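## Task

Take the label strip lying next to the box and slide it into the track above the network jacks until it reaches the stop, with its printed face outward and the text the right way up.

## Robot and tools

Robot: two arms, left_arm and right_arm, mounted facing each other across a table. Each has six joints and a two-finger gripper. Arm names do not match image sides. There are two scenes, one goal each; end a scene with finished_scene(scene=N) only once the strip sits fully home and stays there without help.

Frame: all hand positions, velocities and orientations use the scene frame. Origin is roughly halfway between the two nominal arm bases, +z is up, the table surface is z = 0.020 m, and left_arm's base lies toward +y. Real bases sit slightly off nominal (a BASES line gives calibrated places if present). Reported hand pose can be wrong by a few cm, worse at long reach. end_effector_position is the point between the fingers, about 3-4 cm behind the tips; fingers point along the gripper's +x and close along its y. Only the last 1.5 cm of each finger face is flat.

Row layout (used by execute_actions and move): one flat list of 14 numbers covering both arms, each in [-1, 1]. Positions 1-6 are left_arm joints, 7 is left opening, 8-13 are right_arm joints, 14 is right opening. Joint order within an arm is: wrist yaw, shoulder, wrist pitch, wrist roll, elbow, waist. Joint numbers are offsets, not poses: they are added to the arm's Joint targets as they stood when the action (or move) began, not to the previous row, so sending the same offset again moves further. Scale: 1.0 equals 2.055 rad for waist, shoulder and elbow, and 4.263 rad for wrist pitch, wrist yaw and wrist roll. Send 0 for a joint to keep its current target. Opening is absolute, not an offset: +1 fully open, empty fingers touch near -0.78, lower values add nothing. To leave a gripper unchanged, resend its current command (0 means half-closed, not 'no change'). Closing fully takes at least about 0.6 s.

Joint ranges (rad): waist -3.054 to 3.054, shoulder 0 to 3.142, elbow 0 to 2.356, wrist pitch and wrist yaw -1.571 to 1.571, wrist roll -3.142 to 3.142. An action asking a joint more than 0.028 rad beyond its range is rejected for both arms; a bad first action rejects the whole call. A joint clipped at its end produces 'joint sent to its limit'.

execute_actions(actions, cameras): actions is a list of actions; each action is a list of up to 15 rows, one row per 1/30 s step, the last row held to fill 15 steps (0.5 s per action). An empty list just reports state and images. cameras lists names (cam_high, cam_low, cam_left_wrist, cam_right_wrist), ["all"], or []; an unknown name invalidates the call.

move(target, speed, blend, opening_speed, blocking, cameras): target is one 14-number row or a list of up to 15 rows; every row's offsets count from the same starting Joint targets. speed is rad/s for the joint with the longest way (0.01 to 7, default 0.5), one value or one per target. blend (rad) rounds corners in a list. opening_speed (at least 0.2 per second on the -1..+1 scale) ramps the fingers. blocking=false returns after about 0.5 s while motion continues. Joints move together, so the hand follows a curve; no collision avoidance. The 'move:' line reports done, off_target, moving, held or fault, plus limits=held when steps were withheld. done does not prove contact or lack of it.

wait(seconds 0-10) lets time pass; stop() brakes a running move. zoom_image(camera, region=[x0,y0,x1,y1]) enlarges part of the latest image, max 504x504 px. Images are 672x504; calibration lines give K and T_world_to_cam.

Results: Joint positions/velocities per arm in the joint order above, then finger-pad gap in m (0.080 open). Joint targets is the base for your next offsets. grip_measured uses the opening scale; to hold something keep commanding about 0.08 below its reading at first contact. grip_effort_n is motor effort (negative closes), not pad force. Joint torques and External joint torques follow joint order; outside pushes toward larger angles lower external readings. Wrist depth gives 7x7 median distances in mm (70-1000, '-' unread). 'blocked' names an arm stopped by something; 'joint command not followed' means the clearance check altered targets.

Limits and care: each control step keeps targets within 0.368 rad (big joints) or 0.763 rad (wrist joints) of measured angles, and targets that would shift the hand over 70 mm are scaled back, so large motions need several actions. Contact torque limits (N m): waist 17.2, shoulder 21.3, elbow 21.3, wrist pitch 5.61, wrist yaw 5.59, wrist roll 5.24; hitting one freezes that arm 10 s. Motors heat when holding loads, stretched out, or pushing against something unreachable; at 95 °C the arm stops. Avoid knocking things off the table, dropping or releasing moving parts, slamming, hard pushes, and any contact or gripping between the two arms, which can fail the scene. Slow approaches and small overshoot past contact press gently. Loose items may get nudged occasionally. Time spent thinking runs the simulation on, so plan concisely.

Each tool is called after "Request:" by a JSON object that holds its "method" and its "body".

## Session

Request:
{"method": "execute_actions", "body": {"actions": [], "cameras": ["all"]}}

Scene clock: 0.00 s.
left_arm: end_effector_position=(-0.0443, +0.2618, +0.3465) grip_measured=+1.000 grip_effort_n=n/a end_effector_quat_wxyz=(+0.589, +0.411, -0.074, -0.692) | right_arm: end_effector_position=(+0.0731, -0.3152, +0.2110) grip_measured=+0.992 grip_effort_n=n/a end_effector_quat_wxyz=(+0.644, -0.412, +0.498, +0.408)
Joint names: [wrist yaw, shoulder, wrist pitch, wrist roll, elbow, waist]
Joint positions: left_arm=[-0.436 0.645 -0.976 0.473 1.061 -0.447 0.08] | right_arm=[0.086 0.984 -1.393 -0.226 0.994 -0.544 0.08]
Joint velocities: within noise
Joint torques (N m): no reading
External joint torques (N m): no reading
Motor temperatures (°C): left_arm=[25 21 34 24 29 21] | right_arm=[24 20 32 26 24 23]
Heat: left arm: hottest wrist pitch 34 °C (+0.0 °C/min); right arm: hottest wrist pitch 32 °C (+0.0 °C/min).
Wrist depth (mm): cam_left_wrist=[187 197 209 199 237 268 419 / 209 221 223 233 266 301 394 / - 249 225 292 320 359 367 / - - 322 345 388 377 344 / - 78 563 507 428 - - / - - 551 472 405 365 81 / - - 512 441 376 340 -] | cam_right_wrist=[218 223 231 240 249 258 271 / 225 231 239 249 259 271 280 / 233 241 250 259 269 281 293 / 242 249 260 270 282 291 290 / 249 254 269 282 282 89 285 / - 100 276 272 282 91 - / - 259 234 283 321 335 81]
Joint targets: left_arm=[-0.436 0.644 -0.974 0.473 1.064 -0.447] | right_arm=[0.086 0.983 -1.392 -0.226 0.994 -0.544]
Tool commands: left_gripper/opening=+1.0 right_gripper/opening=+0.991984
camera_calibration:
cam_left_wrist: T_world_to_cam=[[-0.735743, 0.277981, -0.617583, 0.119034], [0.591002, 0.708861, -0.38501, -0.0022756], [0.330755, -0.648262, -0.685827, 0.499003], [0, 0, 0, 1]] pos_world=[-0.0761244, 0.292009, 0.414867]
cam_right_wrist: T_world_to_cam=[[0.914889, -0.364303, 0.173958, -0.212282], [-0.396477, -0.891989, 0.217167, -0.273648], [0.0760543, -0.267654, -0.960509, 0.189571], [0, 0, 0, 1]] pos_world=[0.0713012, -0.270686, 0.27844]

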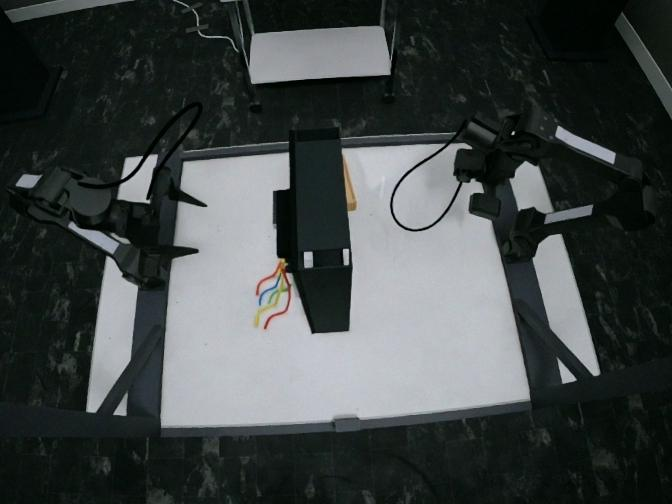

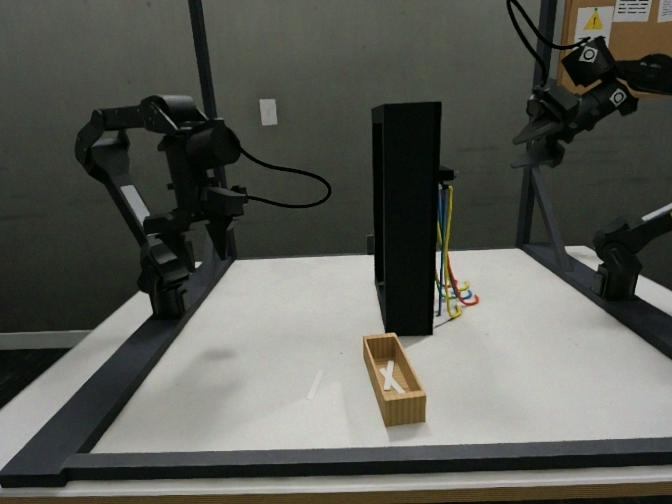

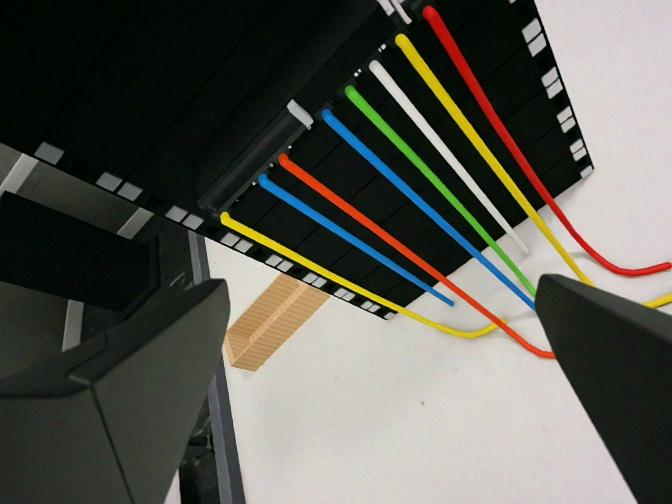

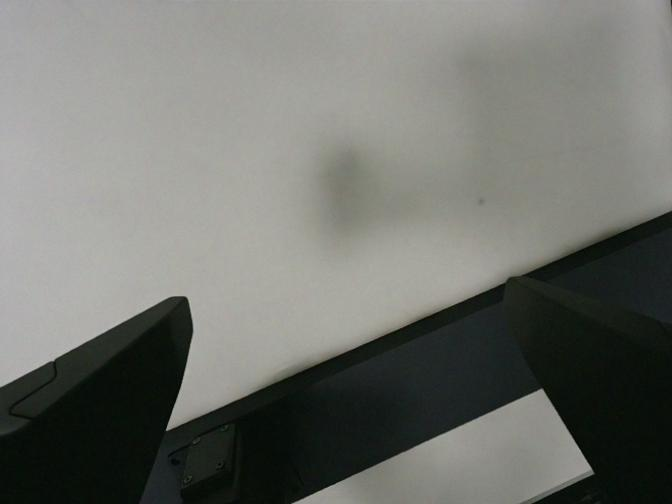

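Request:
{"method": "zoom_image", "body": {"camera": "cam_low", "region": [285, 325, 445, 435]}}

Request:
{"method": "zoom_image", "body": {"camera": "cam_high", "region": [260, 120, 420, 240]}}

Request:
{"method": "zoom_image", "body": {"camera": "cam_low", "region": [360, 90, 500, 195]}}

Request:
{"method": "zoom_image", "body": {"camera": "cam_left_wrist", "region": [180, 0, 500, 240]}}

Request:
{"method": "zoom_image", "body": {"camera": "cam_high", "region": [230, 170, 390, 340]}}

Scaled by 3.150.

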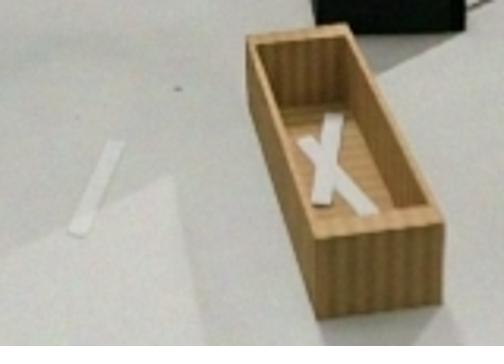

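Scaled by 3.150.

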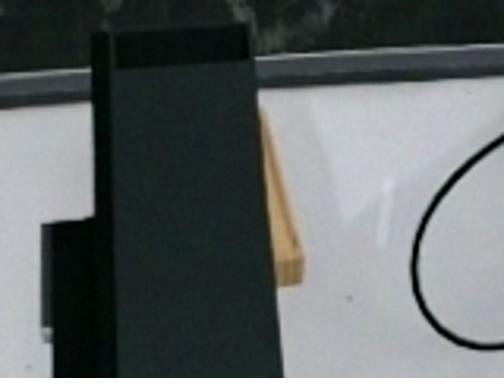

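Scaled by 3.600.

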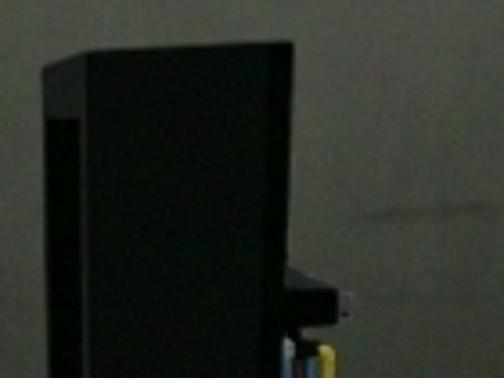

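Scaled by 1.575.

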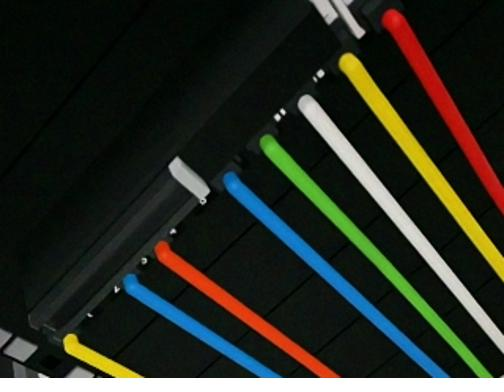

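Scaled by 2.965.

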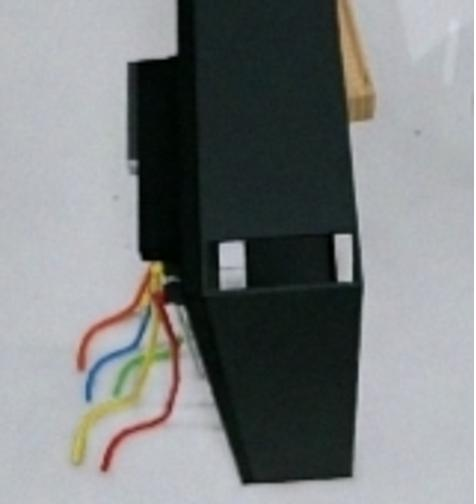

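Request:
{"method": "move", "body": {"target": [0, 0, 0, 0, 0, 0, 1.0, -0.0202, 0.2535, 0.0516, 0.0, 0.1455, -0.0156, 0.99], "speed": 0.5, "cameras": ["cam_right_wrist", "cam_high", "cam_low"]}}

Scene clock: 157.43 s.
left_arm: end_effector_position=(-0.0443, +0.2618, +0.3465) grip_measured=+1.000 grip_effort_n=-1.2 end_effector_quat_wxyz=(+0.589, +0.411, -0.074, -0.692) | right_arm: end_effector_position=(+0.1390, -0.1994, +0.1985) grip_measured=+0.992 grip_effort_n=-12.8 end_effector_quat_wxyz=(+0.637, -0.382, +0.515, +0.427)
Joint names: [wrist yaw, shoulder, wrist pitch, wrist roll, elbow, waist]
Joint positions: left_arm=[-0.436 0.645 -0.976 0.473 1.061 -0.447 0.08] | right_arm=[0.005 1.496 -1.175 -0.226 1.284 -0.574 0.08]
Joint torques (N m): left_arm=[-0.17 0.56 1.82 0 6.51 0.03] | right_arm=[-0.21 -5.45 0.66 0 7.43 -0.24]
External joint torques (N m): left_arm=[-0.05 0.23 0.31 0.02 0.92 0.03] | right_arm=[-0.21 0.13 -0.01 0 1.28 -0.24]
Motor temperatures (°C): left_arm=[25 21 40 24 36 21] | right_arm=[24 21 32 26 28 23]
Heat: left arm: hottest wrist pitch 40 °C (+0.0 °C/min); right arm: hottest wrist pitch 32 °C (+0.0 °C/min).
Wrist depth (mm): cam_left_wrist=[187 198 211 197 237 269 414 / 209 221 224 233 266 301 390 / - 249 226 290 318 358 363 / - - 321 345 392 384 345 / - 78 558 508 428 - - / - - 565 476 406 366 81 / - - 511 440 382 339 -] | cam_right_wrist=[213 217 220 225 229 234 235 / 221 223 228 233 238 244 245 / 227 232 238 241 247 251 258 / 237 242 247 252 258 265 271 / 243 246 257 261 270 89 274 / - 100 269 275 282 91 - / - 276 279 286 294 294 81]
Joint targets: left_arm=[-0.436 0.644 -0.974 0.473 1.064 -0.447] | right_arm=[0.000 1.504 -1.173 -0.226 1.293 -0.576]
move: done
camera_calibration:
cam_right_wrist: T_world_to_cam=[[0.918703, -0.383092, 0.096052, -0.217023], [-0.394914, -0.894309, 0.210367, -0.140806], [0.00531036, -0.231197, -0.972893, 0.223092], [0, 0, 0, 1]] pos_world=[0.142588, -0.157486, 0.267511]
Images, in order (width x height): cam_high 672x504, cam_low 672x504, cam_right_wrist 672x504.

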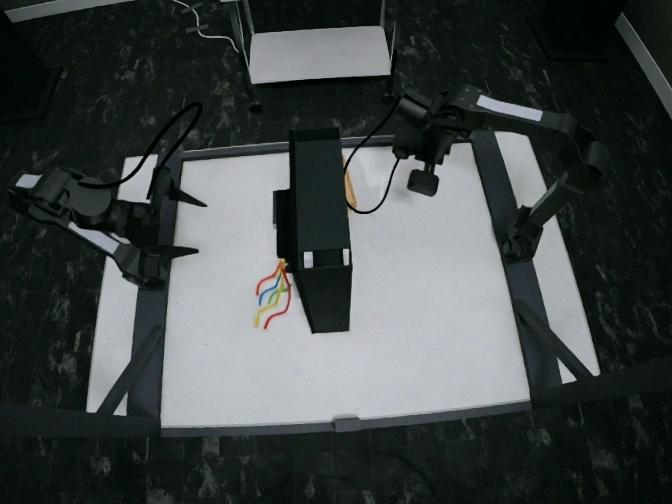

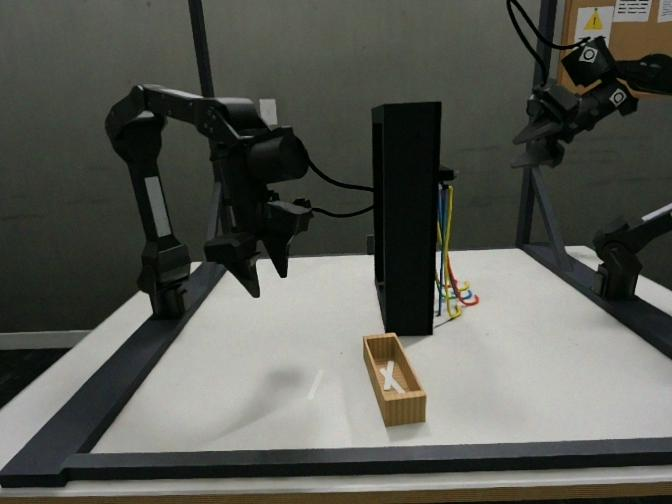

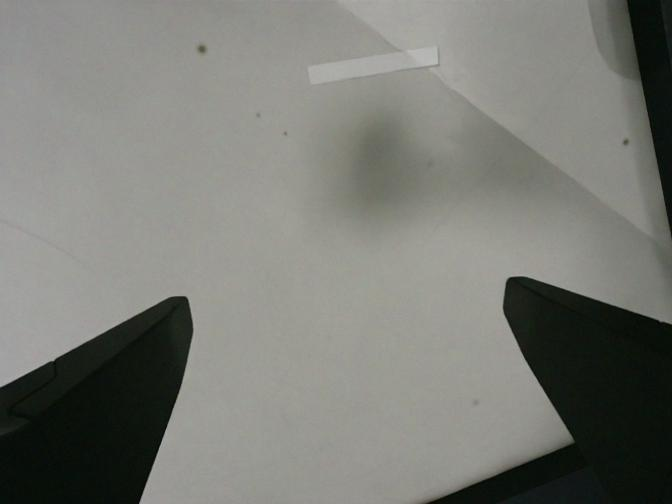

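Request:
{"method": "zoom_image", "body": {"camera": "cam_right_wrist", "region": [295, 30, 455, 100]}}

Request:
{"method": "zoom_image", "body": {"camera": "cam_low", "region": [295, 330, 435, 430]}}

Scaled by 3.150.

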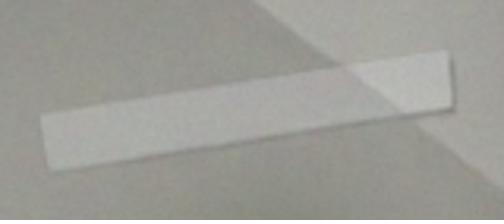

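Scaled by 3.600.

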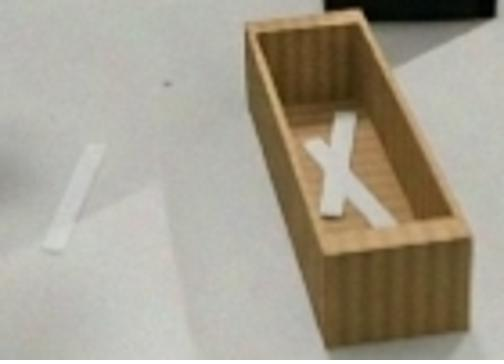

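Request:
{"method": "move", "body": {"target": [0, 0, 0, 0, 0, 0, 1.0, 0.0, 0.2749, 0.0225, 0.3228, 0.1387, -0.0526, -0.29], "speed": 0.6, "opening_speed": 1.0, "cameras": ["cam_right_wrist", "cam_low"]}}

Scene clock: 276.10 s.
left_arm: end_effector_position=(-0.0443, +0.2618, +0.3465) grip_measured=+1.000 grip_effort_n=-1.2 end_effector_quat_wxyz=(+0.589, +0.411, -0.074, -0.692) | right_arm: end_effector_position=(+0.2252, -0.1424, +0.0958) grip_measured=-0.287 grip_effort_n=-18.4 end_effector_quat_wxyz=(+0.703, +0.090, +0.699, -0.089)
Joint names: [wrist yaw, shoulder, wrist pitch, wrist roll, elbow, waist]
Joint positions: left_arm=[-0.436 0.645 -0.976 0.473 1.061 -0.447 0.08] | right_arm=[0.004 2.058 -1.079 1.145 1.57 -0.682 0.022]
Joint torques (N m): left_arm=[-0.18 0.53 1.83 0 6.5 -0.03] | right_arm=[-0.11 -8.81 0.32 0.17 6.75 -0.25]
External joint torques (N m): left_arm=[-0.05 0.21 0.31 0.03 0.91 -0.02] | right_arm=[-0.16 0.47 0 0.17 1.13 -0.22]
Heat: left arm: hottest wrist pitch 41 °C (+0.0 °C/min); right arm: hottest elbow 32 °C (+0.0 °C/min).
Wrist depth (mm): cam_left_wrist=[187 197 210 198 235 269 416 / 209 221 223 232 265 300 389 / 433 249 225 293 317 358 363 / - 503 322 345 388 380 344 / - 78 560 508 427 - - / - - 555 473 402 368 81 / - - 515 441 378 339 -] | cam_right_wrist=[- 112 113 114 115 118 120 / 116 119 120 122 125 126 128 / - 126 127 129 132 134 137 / 134 135 138 139 143 145 147 / 143 146 143 149 96 157 160 / - - - 164 - - - / - - - 181 80 - -]
Joint targets: left_arm=[-0.436 0.644 -0.974 0.473 1.064 -0.447] | right_arm=[0.000 2.069 -1.077 1.150 1.578 -0.684]
move: done
camera_calibration:
cam_right_wrist: T_world_to_cam=[[-0.285205, -0.956915, 0.0545119, -0.0711587], [-0.881227, 0.284165, 0.377742, 0.227059], [-0.376958, 0.0596968, -0.924305, 0.258722], [0, 0, 0, 1]] pos_world=[0.277323, -0.14806, 0.157247]
Images, in order (width x height): cam_low 672x504, cam_right_wrist 672x504.

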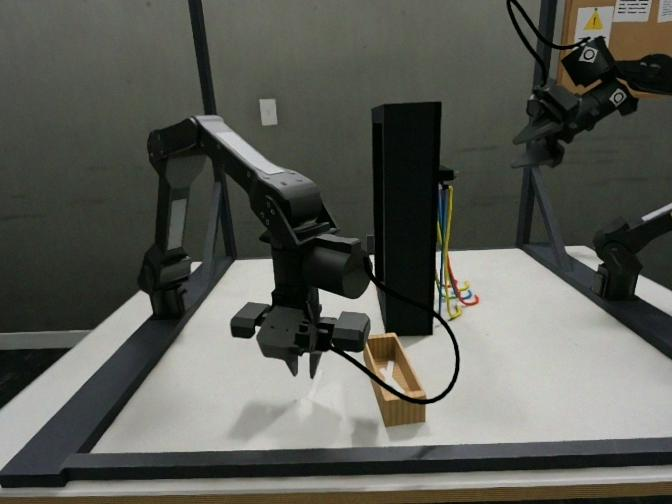

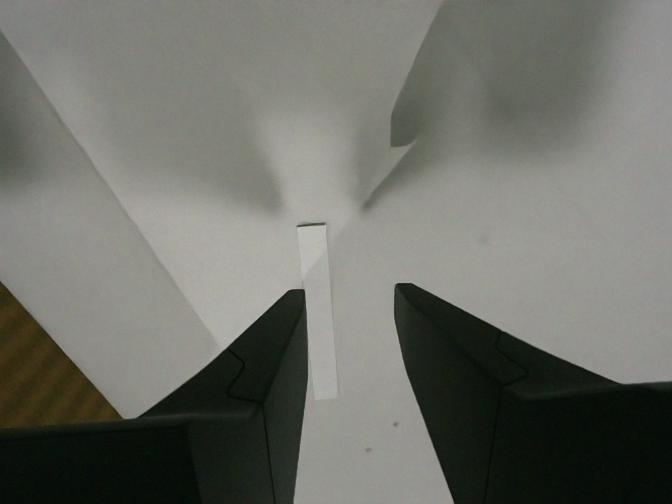

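Request:
{"method": "zoom_image", "body": {"camera": "cam_right_wrist", "region": [270, 205, 390, 305]}}

Request:
{"method": "zoom_image", "body": {"camera": "cam_right_wrist", "region": [280, 320, 380, 420]}}

Scaled by 4.200.

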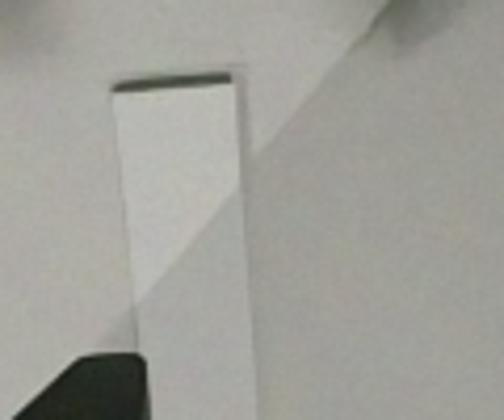

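Scaled by 5.040.

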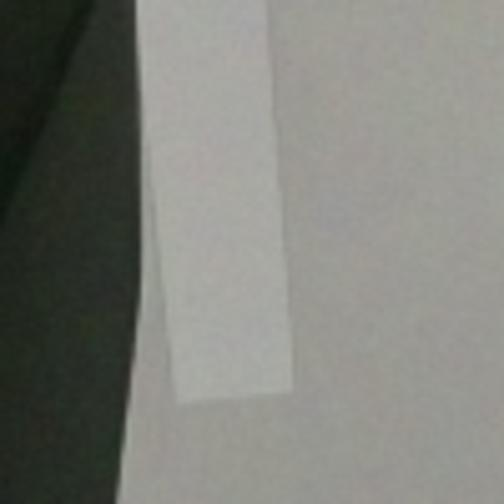

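Request:
{"method": "move", "body": {"target": [0, 0, 0, 0, 0, 0, 1.0, 0.0, 0.0257, 0.0145, -0.0047, -0.0097, 0.0078, -0.29], "speed": 0.15, "cameras": ["cam_right_wrist", "cam_low"]}}

Request:
{"method": "zoom_image", "body": {"camera": "cam_right_wrist", "region": [270, 205, 430, 305]}}

Request:
{"method": "zoom_image", "body": {"camera": "cam_low", "region": [260, 330, 360, 420]}}

Scene clock: 384.87 s.
left_arm: end_effector_position=(-0.0443, +0.2618, +0.3465) grip_measured=+1.000 grip_effort_n=-1.2 end_effector_quat_wxyz=(+0.589, +0.411, -0.074, -0.692) | right_arm: end_effector_position=(+0.2275, -0.1327, +0.0748) grip_measured=-0.287 grip_effort_n=-18.4 end_effector_quat_wxyz=(+0.705, +0.084, +0.700, -0.081)
Joint names: [wrist yaw, shoulder, wrist pitch, wrist roll, elbow, waist]
Joint positions: left_arm=[-0.436 0.645 -0.976 0.473 1.061 -0.447 0.08] | right_arm=[0.004 2.111 -1.017 1.135 1.565 -0.671 0.022]
Joint torques (N m): left_arm=[-0.17 0.52 1.83 -0.01 6.5 -0.01] | right_arm=[-0.09 -9.07 0.32 -0.17 4.92 0.19]
External joint torques (N m): left_arm=[-0.04 0.18 0.33 0.02 0.96 -0.02] | right_arm=[-0.14 0.56 -0.03 -0.17 -0.7 0.21]
Motor temperatures (°C): left_arm=[25 21 41 24 35 21] | right_arm=[24 28 31 26 32 23]
Heat: left arm: hottest wrist pitch 41 °C (+0.0 °C/min); right arm: hottest elbow 32 °C (+0.0 °C/min).
Wrist depth (mm): cam_left_wrist=[187 197 210 198 236 269 414 / 209 221 223 233 265 301 392 / 448 250 225 291 317 360 365 / - 485 323 347 389 381 345 / - 78 560 511 427 - - / - - 562 472 406 367 80 / - - 514 441 381 339 -] | cam_right_wrist=[- 93 94 95 97 99 101 / - 98 99 100 103 104 107 / - 105 107 107 109 112 114 / 111 111 114 115 118 121 122 / 119 121 119 126 96 129 134 / 127 - - 136 77 - - / - - - 150 81 - -]
Joint targets: left_arm=[-0.436 0.644 -0.974 0.473 1.064 -0.447] | right_arm=[0.000 2.122 -1.015 1.130 1.558 -0.669]
move: done
camera_calibration:
cam_right_wrist: T_world_to_cam=[[-0.264735, -0.962975, 0.0509251, -0.0652469], [-0.887939, 0.264025, 0.376637, 0.233203], [-0.376138, 0.0544908, -0.92496, 0.238771], [0, 0, 0, 1]] pos_world=[0.279608, -0.137413, 0.136343]
Images, in order (width x height): cam_low 672x504, cam_right_wrist 672x504.

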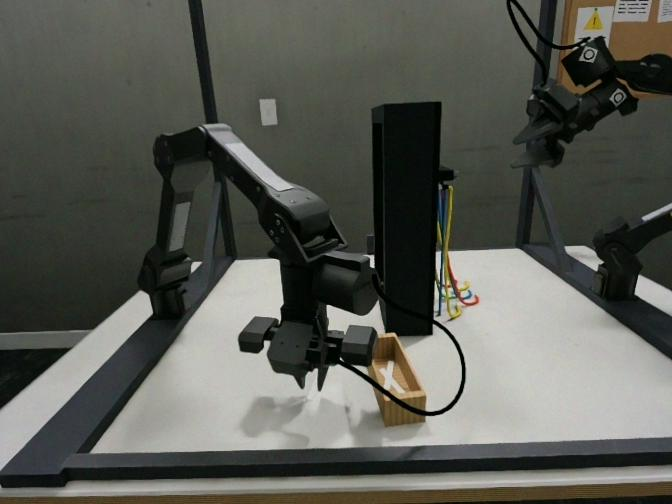

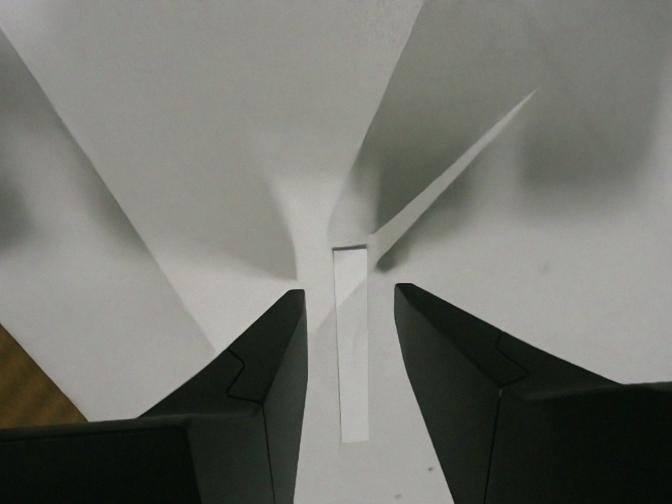

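Scaled by 3.150.

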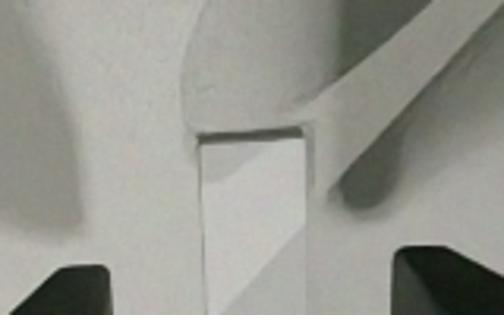

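Scaled by 5.040.

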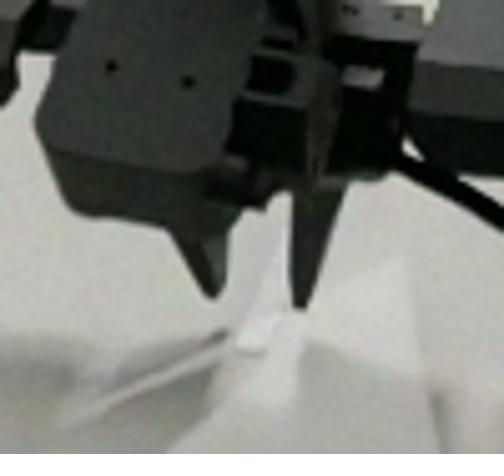

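Request:
{"method": "move", "body": {"target": [0, 0, 0, 0, 0, 0, 1.0, 0.0, 0.0056, 0.0099, 0.0, -0.0148, -0.001, -0.29], "speed": 0.05, "cameras": ["cam_right_wrist", "cam_low"]}}

Request:
{"method": "zoom_image", "body": {"camera": "cam_right_wrist", "region": [270, 235, 430, 335]}}

Request:
{"method": "zoom_image", "body": {"camera": "cam_low", "region": [270, 350, 350, 420]}}

Scene clock: 426.93 s.
left_arm: end_effector_position=(-0.0443, +0.2618, +0.3465) grip_measured=+1.000 grip_effort_n=-1.2 end_effector_quat_wxyz=(+0.589, +0.411, -0.074, -0.692) | right_arm: end_effector_position=(+0.2271, -0.1332, +0.0636) grip_measured=-0.287 grip_effort_n=-18.4 end_effector_quat_wxyz=(+0.705, +0.084, +0.700, -0.080)
Joint names: [wrist yaw, shoulder, wrist pitch, wrist roll, elbow, waist]
Joint positions: left_arm=[-0.436 0.645 -0.976 0.473 1.061 -0.447 0.08] | right_arm=[0.004 2.122 -0.975 1.135 1.536 -0.671 0.022]
Joint torques (N m): left_arm=[-0.17 0.55 1.83 -0.01 6.49 -0.01] | right_arm=[-0.09 -8.99 0.33 -0.16 4.82 0.02]
External joint torques (N m): left_arm=[-0.05 0.21 0.33 0.02 0.95 0] | right_arm=[-0.13 0.64 -0.01 -0.16 -0.71 -0.01]
Motor temperatures (°C): left_arm=[25 20 41 24 35 21] | right_arm=[24 33 31 26 29 23]
Heat: left arm: hottest wrist pitch 41 °C (+0.0 °C/min); right arm: hottest shoulder 33 °C (+5.0 °C/min).
Wrist depth (mm): cam_left_wrist=[188 197 209 198 236 269 418 / 209 221 223 234 265 301 390 / 467 250 225 291 320 357 365 / - 496 322 344 387 383 345 / - 78 559 507 431 - - / - - 555 472 405 366 80 / - - 512 440 380 340 -] | cam_right_wrist=[- 82 84 85 86 87 - / - 87 88 90 92 94 94 / - - 97 96 98 99 103 / - 101 101 105 107 108 111 / - 108 107 111 97 116 120 / - - - 121 78 - - / - - - 134 133 - -]
Joint targets: left_arm=[-0.436 0.644 -0.974 0.473 1.064 -0.447] | right_arm=[0.000 2.134 -0.973 1.130 1.528 -0.671]
move: done
camera_calibration:
cam_right_wrist: T_world_to_cam=[[-0.264847, -0.963001, 0.0498468, -0.0651018], [-0.88816, 0.263743, 0.376312, 0.237262], [-0.375535, 0.0553932, -0.925151, 0.228267], [0, 0, 0, 1]] pos_world=[0.279208, -0.137914, 0.125142]
Images, in order (width x height): cam_low 672x504, cam_right_wrist 672x504.

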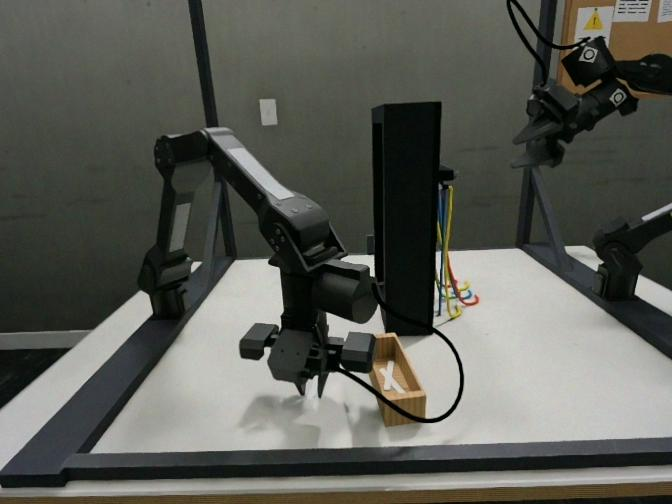

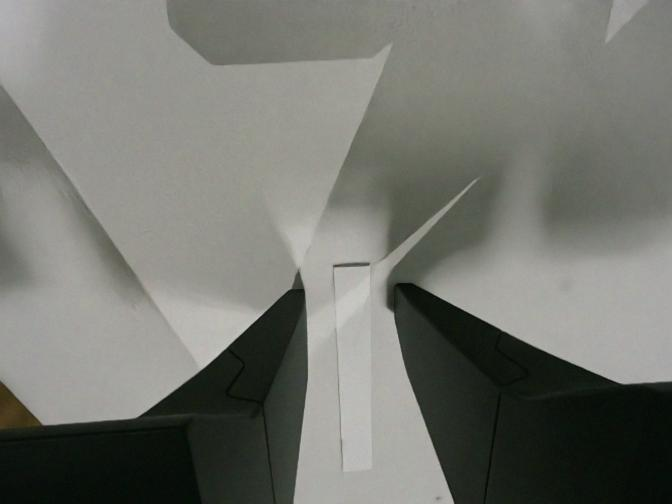

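Scaled by 3.150.

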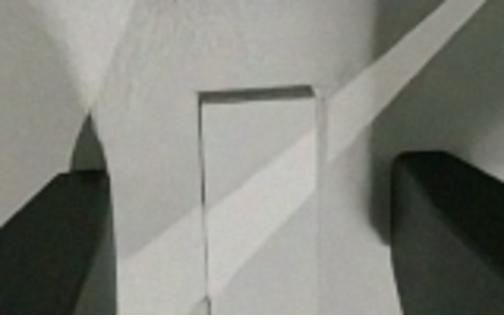

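Scaled by 6.300.

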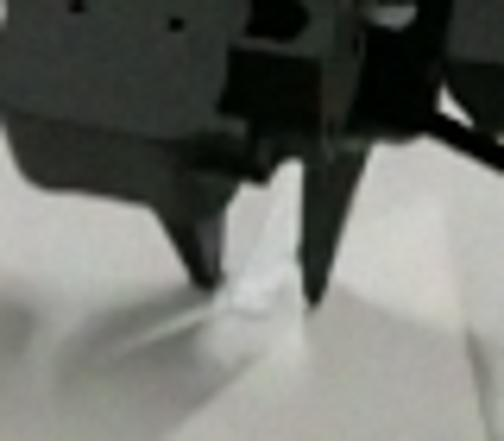

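Request:
{"method": "move", "body": {"target": [0, 0, 0, 0, 0, 0, 1.0, 0.0, 0.0013, 0.0016, 0.0, -0.0020, 0.0, -0.29], "speed": 0.03}}

Request:
{"method": "move", "body": {"target": [0, 0, 0, 0, 0, 0, 1.0, 0.0, 0.0007, 0.0008, 0.0, -0.0010, 0.0, -0.29], "speed": 0.03, "cameras": ["cam_right_wrist"]}}

Scene clock: 441.20 s.
left_arm: end_effector_position=(-0.0443, +0.2618, +0.3465) grip_measured=+1.000 grip_effort_n=-1.2 end_effector_quat_wxyz=(+0.589, +0.411, -0.074, -0.692) | right_arm: end_effector_position=(+0.2272, -0.1331, +0.0629) grip_measured=-0.287 grip_effort_n=-17.4 end_effector_quat_wxyz=(+0.705, +0.085, +0.699, -0.080)
Joint names: [wrist yaw, shoulder, wrist pitch, wrist roll, elbow, waist]
Joint positions: left_arm=[-0.436 0.645 -0.976 0.473 1.061 -0.447 0.08] | right_arm=[0.004 2.122 -0.971 1.134 1.533 -0.671 0.022]
Joint torques (N m): left_arm=[-0.17 0.57 1.82 0 6.48 0] | right_arm=[-0.11 -8.66 0.54 -0.17 4.7 0.03]
External joint torques (N m): left_arm=[-0.05 0.25 0.32 0.03 0.93 0] | right_arm=[-0.17 0.9 0.19 -0.17 -0.8 0.07]
Heat: left arm: hottest wrist pitch 41 °C (+0.0 °C/min); right arm: hottest shoulder 33 °C (+5.1 °C/min).
Wrist depth (mm): cam_left_wrist=[188 197 210 197 238 269 415 / 209 221 223 233 264 303 390 / 466 250 226 291 318 357 365 / - 498 319 344 391 384 343 / - 78 557 511 427 - - / - - 558 482 406 363 80 / - - 514 445 382 339 -] | cam_right_wrist=[- 83 83 85 86 87 - / - 87 88 90 91 94 94 / - - 96 96 98 99 102 / - 101 101 105 106 108 110 / - 108 107 111 97 115 119 / - - - 121 78 - - / - - - 133 132 - -]
Joint targets: left_arm=[-0.436 0.644 -0.974 0.473 1.064 -0.447] | right_arm=[0.000 2.137 -0.966 1.129 1.524 -0.671]
move: done
camera_calibration:
cam_left_wrist: T_world_to_cam=[[-0.735743, 0.277981, -0.617583, 0.119034], [0.591002, 0.708861, -0.38501, -0.0022756], [0.330755, -0.648262, -0.685827, 0.499003], [0, 0, 0, 1]] pos_world=[-0.0761244, 0.292009, 0.414867]
cam_right_wrist: T_world_to_cam=[[-0.264502, -0.963166, 0.0484796, -0.0649264], [-0.88864, 0.262948, 0.375735, 0.237558], [-0.374642, 0.0563016, -0.925458, 0.227619], [0, 0, 0, 1]] pos_world=[0.279207, -0.137816, 0.124541]

Scene clock: 441.90 s.
left_arm: end_effector_position=(-0.0443, +0.2618, +0.3465) grip_measured=+1.000 grip_effort_n=-1.2 end_effector_quat_wxyz=(+0.589, +0.411, -0.074, -0.692) | right_arm: end_effector_position=(+0.2271, -0.1332, +0.0626) grip_measured=-0.287 grip_effort_n=-17.0 end_effector_quat_wxyz=(+0.705, +0.085, +0.699, -0.080)
Joint names: [wrist yaw, shoulder, wrist pitch, wrist roll, elbow, waist]
Joint positions: left_arm=[-0.436 0.645 -0.976 0.473 1.061 -0.447 0.08] | right_arm=[0.004 2.122 -0.969 1.134 1.531 -0.671 0.022]
Joint torques (N m): left_arm=[-0.18 0.56 1.82 0 6.47 0.02] | right_arm=[-0.1 -8.47 0.67 -0.18 4.58 0.04]
External joint torques (N m): left_arm=[-0.05 0.26 0.28 0.03 0.83 0.02] | right_arm=[-0.15 1.1 0.32 -0.18 -0.92 0.08]
Heat: left arm: hottest wrist pitch 41 °C (+0.0 °C/min); right arm: hottest shoulder 33 °C (+5.0 °C/min).
Wrist depth (mm): cam_left_wrist=[188 197 210 198 236 268 417 / 209 221 222 233 265 300 389 / 467 250 225 292 319 358 365 / - 495 322 345 390 385 347 / - 78 556 510 430 - - / - - 558 474 405 364 81 / - - 513 440 380 339 -] | cam_right_wrist=[- 83 83 85 86 87 - / - 87 88 90 91 94 94 / - - 97 96 98 99 102 / - 101 101 104 106 108 110 / - 107 107 111 97 115 120 / - - - 121 78 - - / - - - 133 132 - -]
Joint targets: left_arm=[-0.436 0.644 -0.974 0.473 1.064 -0.447] | right_arm=[0.000 2.138 -0.962 1.130 1.522 -0.671]
move: done
camera_calibration:
cam_right_wrist: T_world_to_cam=[[-0.264502, -0.963166, 0.0484796, -0.0650347], [-0.88864, 0.262948, 0.375735, 0.237608], [-0.374642, 0.0563016, -0.925458, 0.22731], [0, 0, 0, 1]] pos_world=[0.279107, -0.137916, 0.124241]
Images, in order (width x height): cam_right_wrist 672x504.

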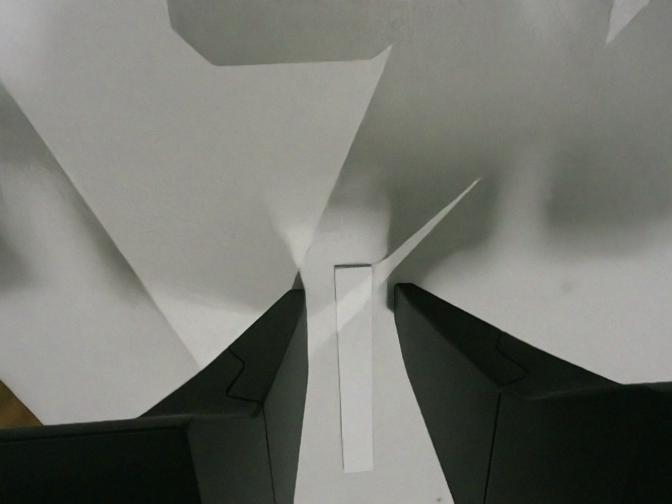

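Request:
{"method": "move", "body": {"target": [0, 0, 0, 0, 0, 0, 1.0, 0.0, 0.0, 0.0, 0.0, 0.0, 0.0, -0.66], "opening_speed": 0.4, "cameras": ["cam_right_wrist", "cam_low"]}}

Request:
{"method": "zoom_image", "body": {"camera": "cam_right_wrist", "region": [270, 235, 430, 335]}}

Scene clock: 450.87 s.
left_arm: end_effector_position=(-0.0443, +0.2618, +0.3465) grip_measured=+1.000 grip_effort_n=-1.2 end_effector_quat_wxyz=(+0.589, +0.411, -0.074, -0.692) | right_arm: end_effector_position=(+0.2276, -0.1320, +0.0626) grip_measured=-0.646 grip_effort_n=-69.1 end_effector_quat_wxyz=(+0.706, +0.087, +0.699, -0.077)
Joint names: [wrist yaw, shoulder, wrist pitch, wrist roll, elbow, waist]
Joint positions: left_arm=[-0.436 0.645 -0.976 0.473 1.061 -0.447 0.08] | right_arm=[0.001 2.122 -0.963 1.134 1.531 -0.671 0.006]
Joint torques (N m): left_arm=[-0.17 0.54 1.81 0.01 6.47 0] | right_arm=[0 -8.52 0.3 -0.17 4.61 0.01]
External joint torques (N m): left_arm=[-0.06 0.18 0.29 0.04 0.9 0.02] | right_arm=[-0.05 1.14 -0.05 -0.17 -0.94 -0.03]
Heat: left arm: hottest wrist pitch 41 °C (+0.0 °C/min); right arm: hottest shoulder 33 °C (+4.0 °C/min).
Wrist depth (mm): cam_left_wrist=[187 197 211 199 236 268 417 / 209 221 223 233 265 302 393 / 466 249 225 291 320 359 368 / - 492 323 343 388 385 347 / - 78 556 507 428 - - / - - 552 476 404 365 81 / - - 514 442 381 339 -] | cam_right_wrist=[- 83 84 85 86 87 - / - 88 88 90 91 94 93 / - - 97 96 98 98 102 / - 102 101 105 106 107 110 / - 108 108 90 111 116 119 / - 116 - - - - - / - - - 136 - - -]
Joint targets: left_arm=[-0.436 0.644 -0.974 0.473 1.064 -0.447] | right_arm=[0.000 2.138 -0.962 1.130 1.522 -0.671]
move: done
camera_calibration:
cam_right_wrist: T_world_to_cam=[[-0.264522, -0.963459, 0.0421346, -0.0634093], [-0.889183, 0.260577, 0.376102, 0.237535], [-0.373338, 0.0620221, -0.92562, 0.227854], [0, 0, 0, 1]] pos_world=[0.279505, -0.13712, 0.124241]
Images, in order (width x height): cam_low 672x504, cam_right_wrist 672x504.

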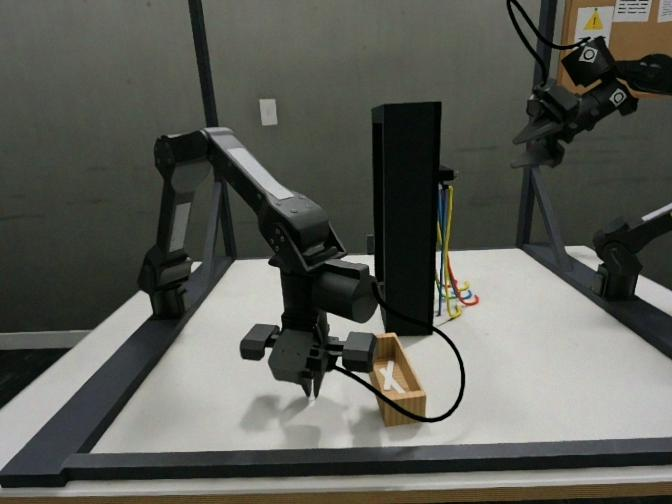

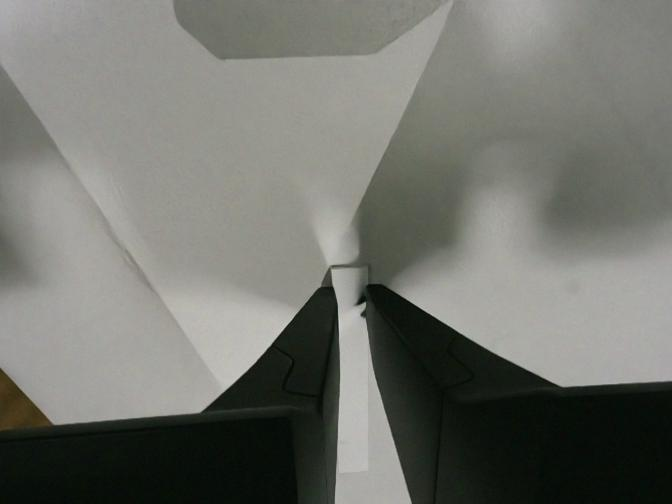

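Scaled by 3.150.

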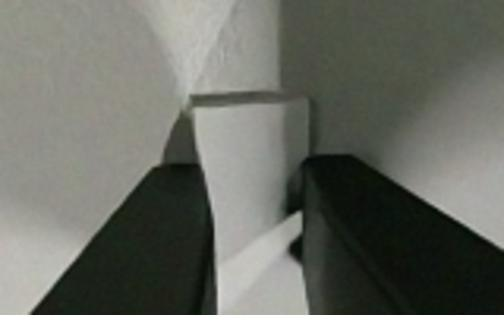

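Request:
{"method": "move", "body": {"target": [0, 0, 0, 0, 0, 0, 1.0, 0.0, -0.0078, -0.0124, 0.0, 0.0175, 0.0, -0.66], "speed": 0.05, "cameras": ["cam_right_wrist", "cam_low"]}}

Request:
{"method": "zoom_image", "body": {"camera": "cam_right_wrist", "region": [270, 235, 430, 335]}}

Request:
{"method": "zoom_image", "body": {"camera": "cam_low", "region": [270, 340, 350, 420]}}

Scene clock: 460.67 s.
left_arm: end_effector_position=(-0.0443, +0.2618, +0.3465) grip_measured=+1.000 grip_effort_n=-1.2 end_effector_quat_wxyz=(+0.589, +0.411, -0.074, -0.692) | right_arm: end_effector_position=(+0.2242, -0.1363, +0.0669) grip_measured=-0.648 grip_effort_n=-68.6 end_effector_quat_wxyz=(+0.700, +0.077, +0.705, -0.087)
Joint names: [wrist yaw, shoulder, wrist pitch, wrist roll, elbow, waist]
Joint positions: left_arm=[-0.436 0.645 -0.976 0.473 1.061 -0.447 0.08] | right_arm=[0.001 2.122 -1.013 1.134 1.549 -0.671 0.006]
Joint torques (N m): left_arm=[-0.18 0.5 1.81 0.01 6.49 0.05] | right_arm=[0 -10.44 0.05 -0.15 6.62 0.06]
External joint torques (N m): left_arm=[-0.06 0.22 0.31 0.03 0.9 0.06] | right_arm=[-0.05 -0.85 -0.27 -0.15 1.09 0.06]
Heat: left arm: hottest wrist pitch 41 °C (+0.0 °C/min); right arm: hottest shoulder 33 °C (+2.0 °C/min).
Wrist depth (mm): cam_left_wrist=[188 197 210 199 236 269 416 / 209 221 223 233 265 300 391 / 456 249 226 291 318 356 365 / - 492 324 346 390 386 346 / - 78 562 511 430 - - / - - 553 473 405 364 81 / - - 514 440 379 339 -] | cam_right_wrist=[- 84 85 87 89 92 93 / - 89 91 93 97 98 99 / - - 99 99 101 104 107 / - 104 105 106 110 112 115 / - 110 111 90 116 122 125 / - 118 - - - - - / - - - 132 - - -]
Joint targets: left_arm=[-0.436 0.644 -0.974 0.473 1.064 -0.447] | right_arm=[0.000 2.122 -1.015 1.130 1.558 -0.671]
move: done
camera_calibration:
cam_right_wrist: T_world_to_cam=[[-0.263438, -0.962015, 0.0716068, -0.0706653], [-0.881576, 0.27022, 0.387047, 0.232906], [-0.391695, 0.0388362, -0.919275, 0.231333], [0, 0, 0, 1]] pos_world=[0.277321, -0.139901, 0.127574]
Images, in order (width x height): cam_low 672x504, cam_right_wrist 672x504.

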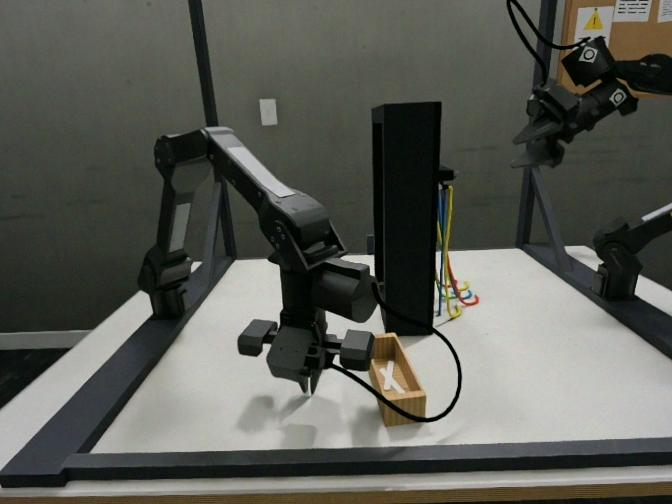

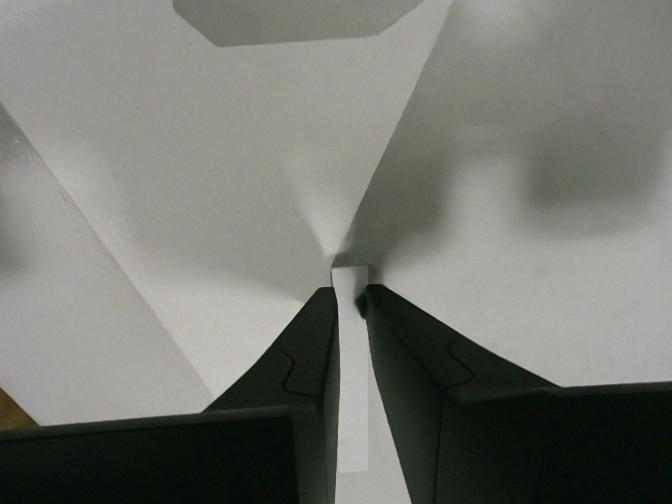

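Scaled by 3.150.

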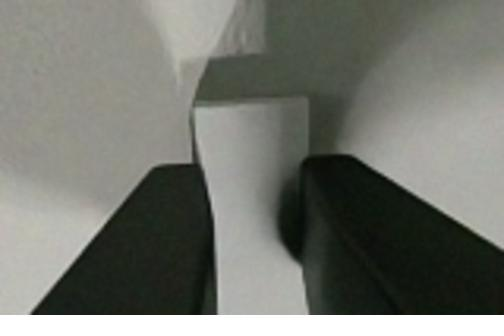

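Scaled by 6.300.

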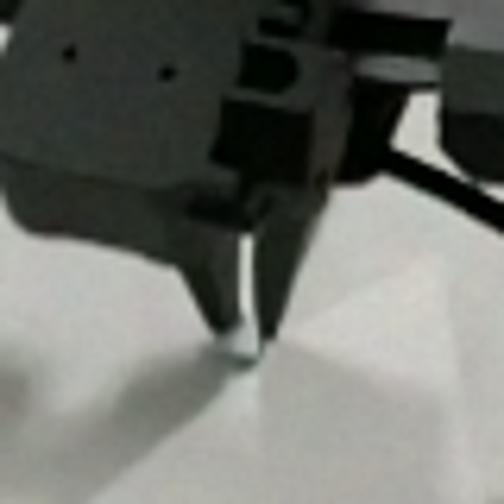

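Request:
{"method": "move", "body": {"target": [0, 0, 0, 0, 0, 0, 1.0, 0.0, -0.0285, -0.0650, 0.0, 0.1130, 0.0, -0.66], "speed": 0.2, "cameras": ["cam_right_wrist", "cam_low"]}}

Request:
{"method": "zoom_image", "body": {"camera": "cam_right_wrist", "region": [270, 235, 430, 335]}}

Request:
{"method": "zoom_image", "body": {"camera": "cam_low", "region": [240, 260, 360, 380]}}

Scene clock: 561.37 s.
left_arm: end_effector_position=(-0.0443, +0.2618, +0.3465) grip_measured=+1.000 grip_effort_n=-1.2 end_effector_quat_wxyz=(+0.589, +0.411, -0.074, -0.692) | right_arm: end_effector_position=(+0.2263, -0.1336, +0.1434) grip_measured=-0.648 grip_effort_n=-68.6 end_effector_quat_wxyz=(+0.701, +0.079, +0.704, -0.085)
Joint names: [wrist yaw, shoulder, wrist pitch, wrist roll, elbow, waist]
Joint positions: left_arm=[-0.436 0.645 -0.976 0.473 1.061 -0.447 0.08] | right_arm=[0.001 2.072 -1.29 1.134 1.782 -0.671 0.006]
Joint torques (N m): left_arm=[-0.18 0.53 1.82 0 6.46 0.01] | right_arm=[0.01 -11.49 0.04 -0.16 6.93 0.04]
External joint torques (N m): left_arm=[-0.05 0.25 0.3 0.03 0.83 0.01] | right_arm=[-0.04 -2.06 -0.27 -0.16 1.19 -0.03]
Motor temperatures (°C): left_arm=[25 20 41 24 35 21] | right_arm=[24 39 30 26 30 23]
Heat: left arm: hottest wrist pitch 41 °C (+0.0 °C/min); right arm: hottest shoulder 39 °C (+2.0 °C/min).
Wrist depth (mm): cam_left_wrist=[187 197 210 197 236 269 418 / 208 221 224 232 265 303 390 / 407 250 225 291 316 356 366 / 425 502 323 345 392 383 345 / - 78 556 512 428 - - / - - 560 478 402 366 81 / - - 512 444 380 338 -] | cam_right_wrist=[149 151 154 157 159 162 165 / 158 161 164 165 171 174 178 / 167 172 176 179 183 186 191 / 158 183 188 189 196 200 206 / 191 183 199 90 206 217 224 / 198 179 - - - - - / - - - - - - -]
Joint targets: left_arm=[-0.436 0.644 -0.974 0.473 1.064 -0.447] | right_arm=[0.000 2.063 -1.292 1.130 1.790 -0.671]
move: done
camera_calibration:
cam_right_wrist: T_world_to_cam=[[-0.263685, -0.96235, 0.0659771, -0.0721795], [-0.883047, 0.26835, 0.384988, 0.204821], [-0.388198, 0.0432546, -0.92056, 0.30238], [0, 0, 0, 1]] pos_world=[0.279218, -0.137505, 0.204267]
Images, in order (width x height): cam_low 672x504, cam_right_wrist 672x504.

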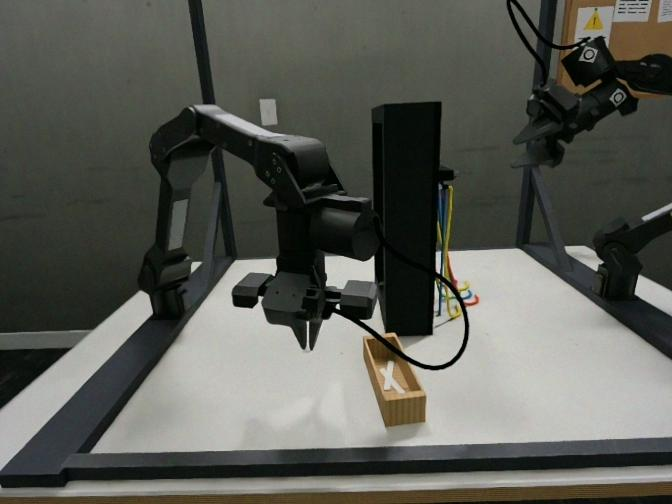

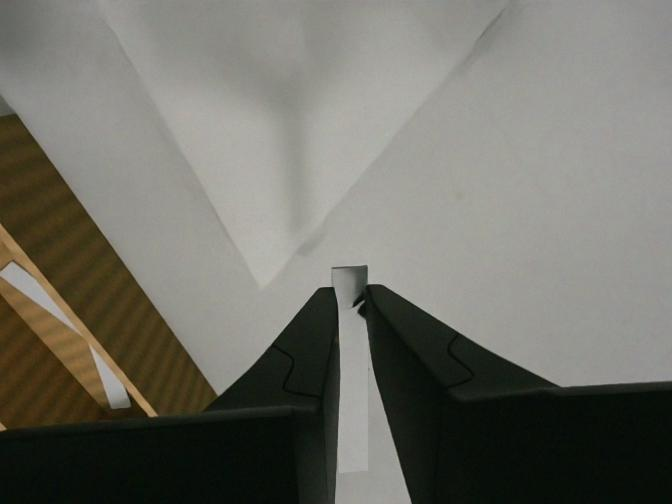

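Scaled by 3.150.

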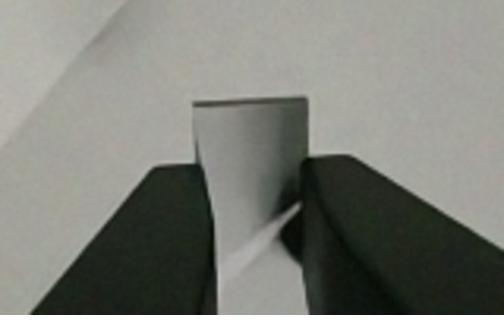

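Scaled by 4.200.

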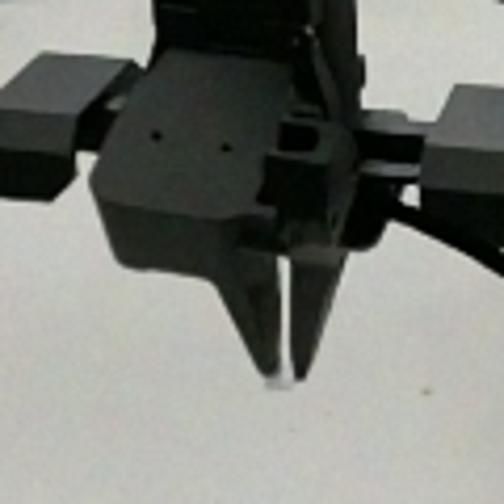

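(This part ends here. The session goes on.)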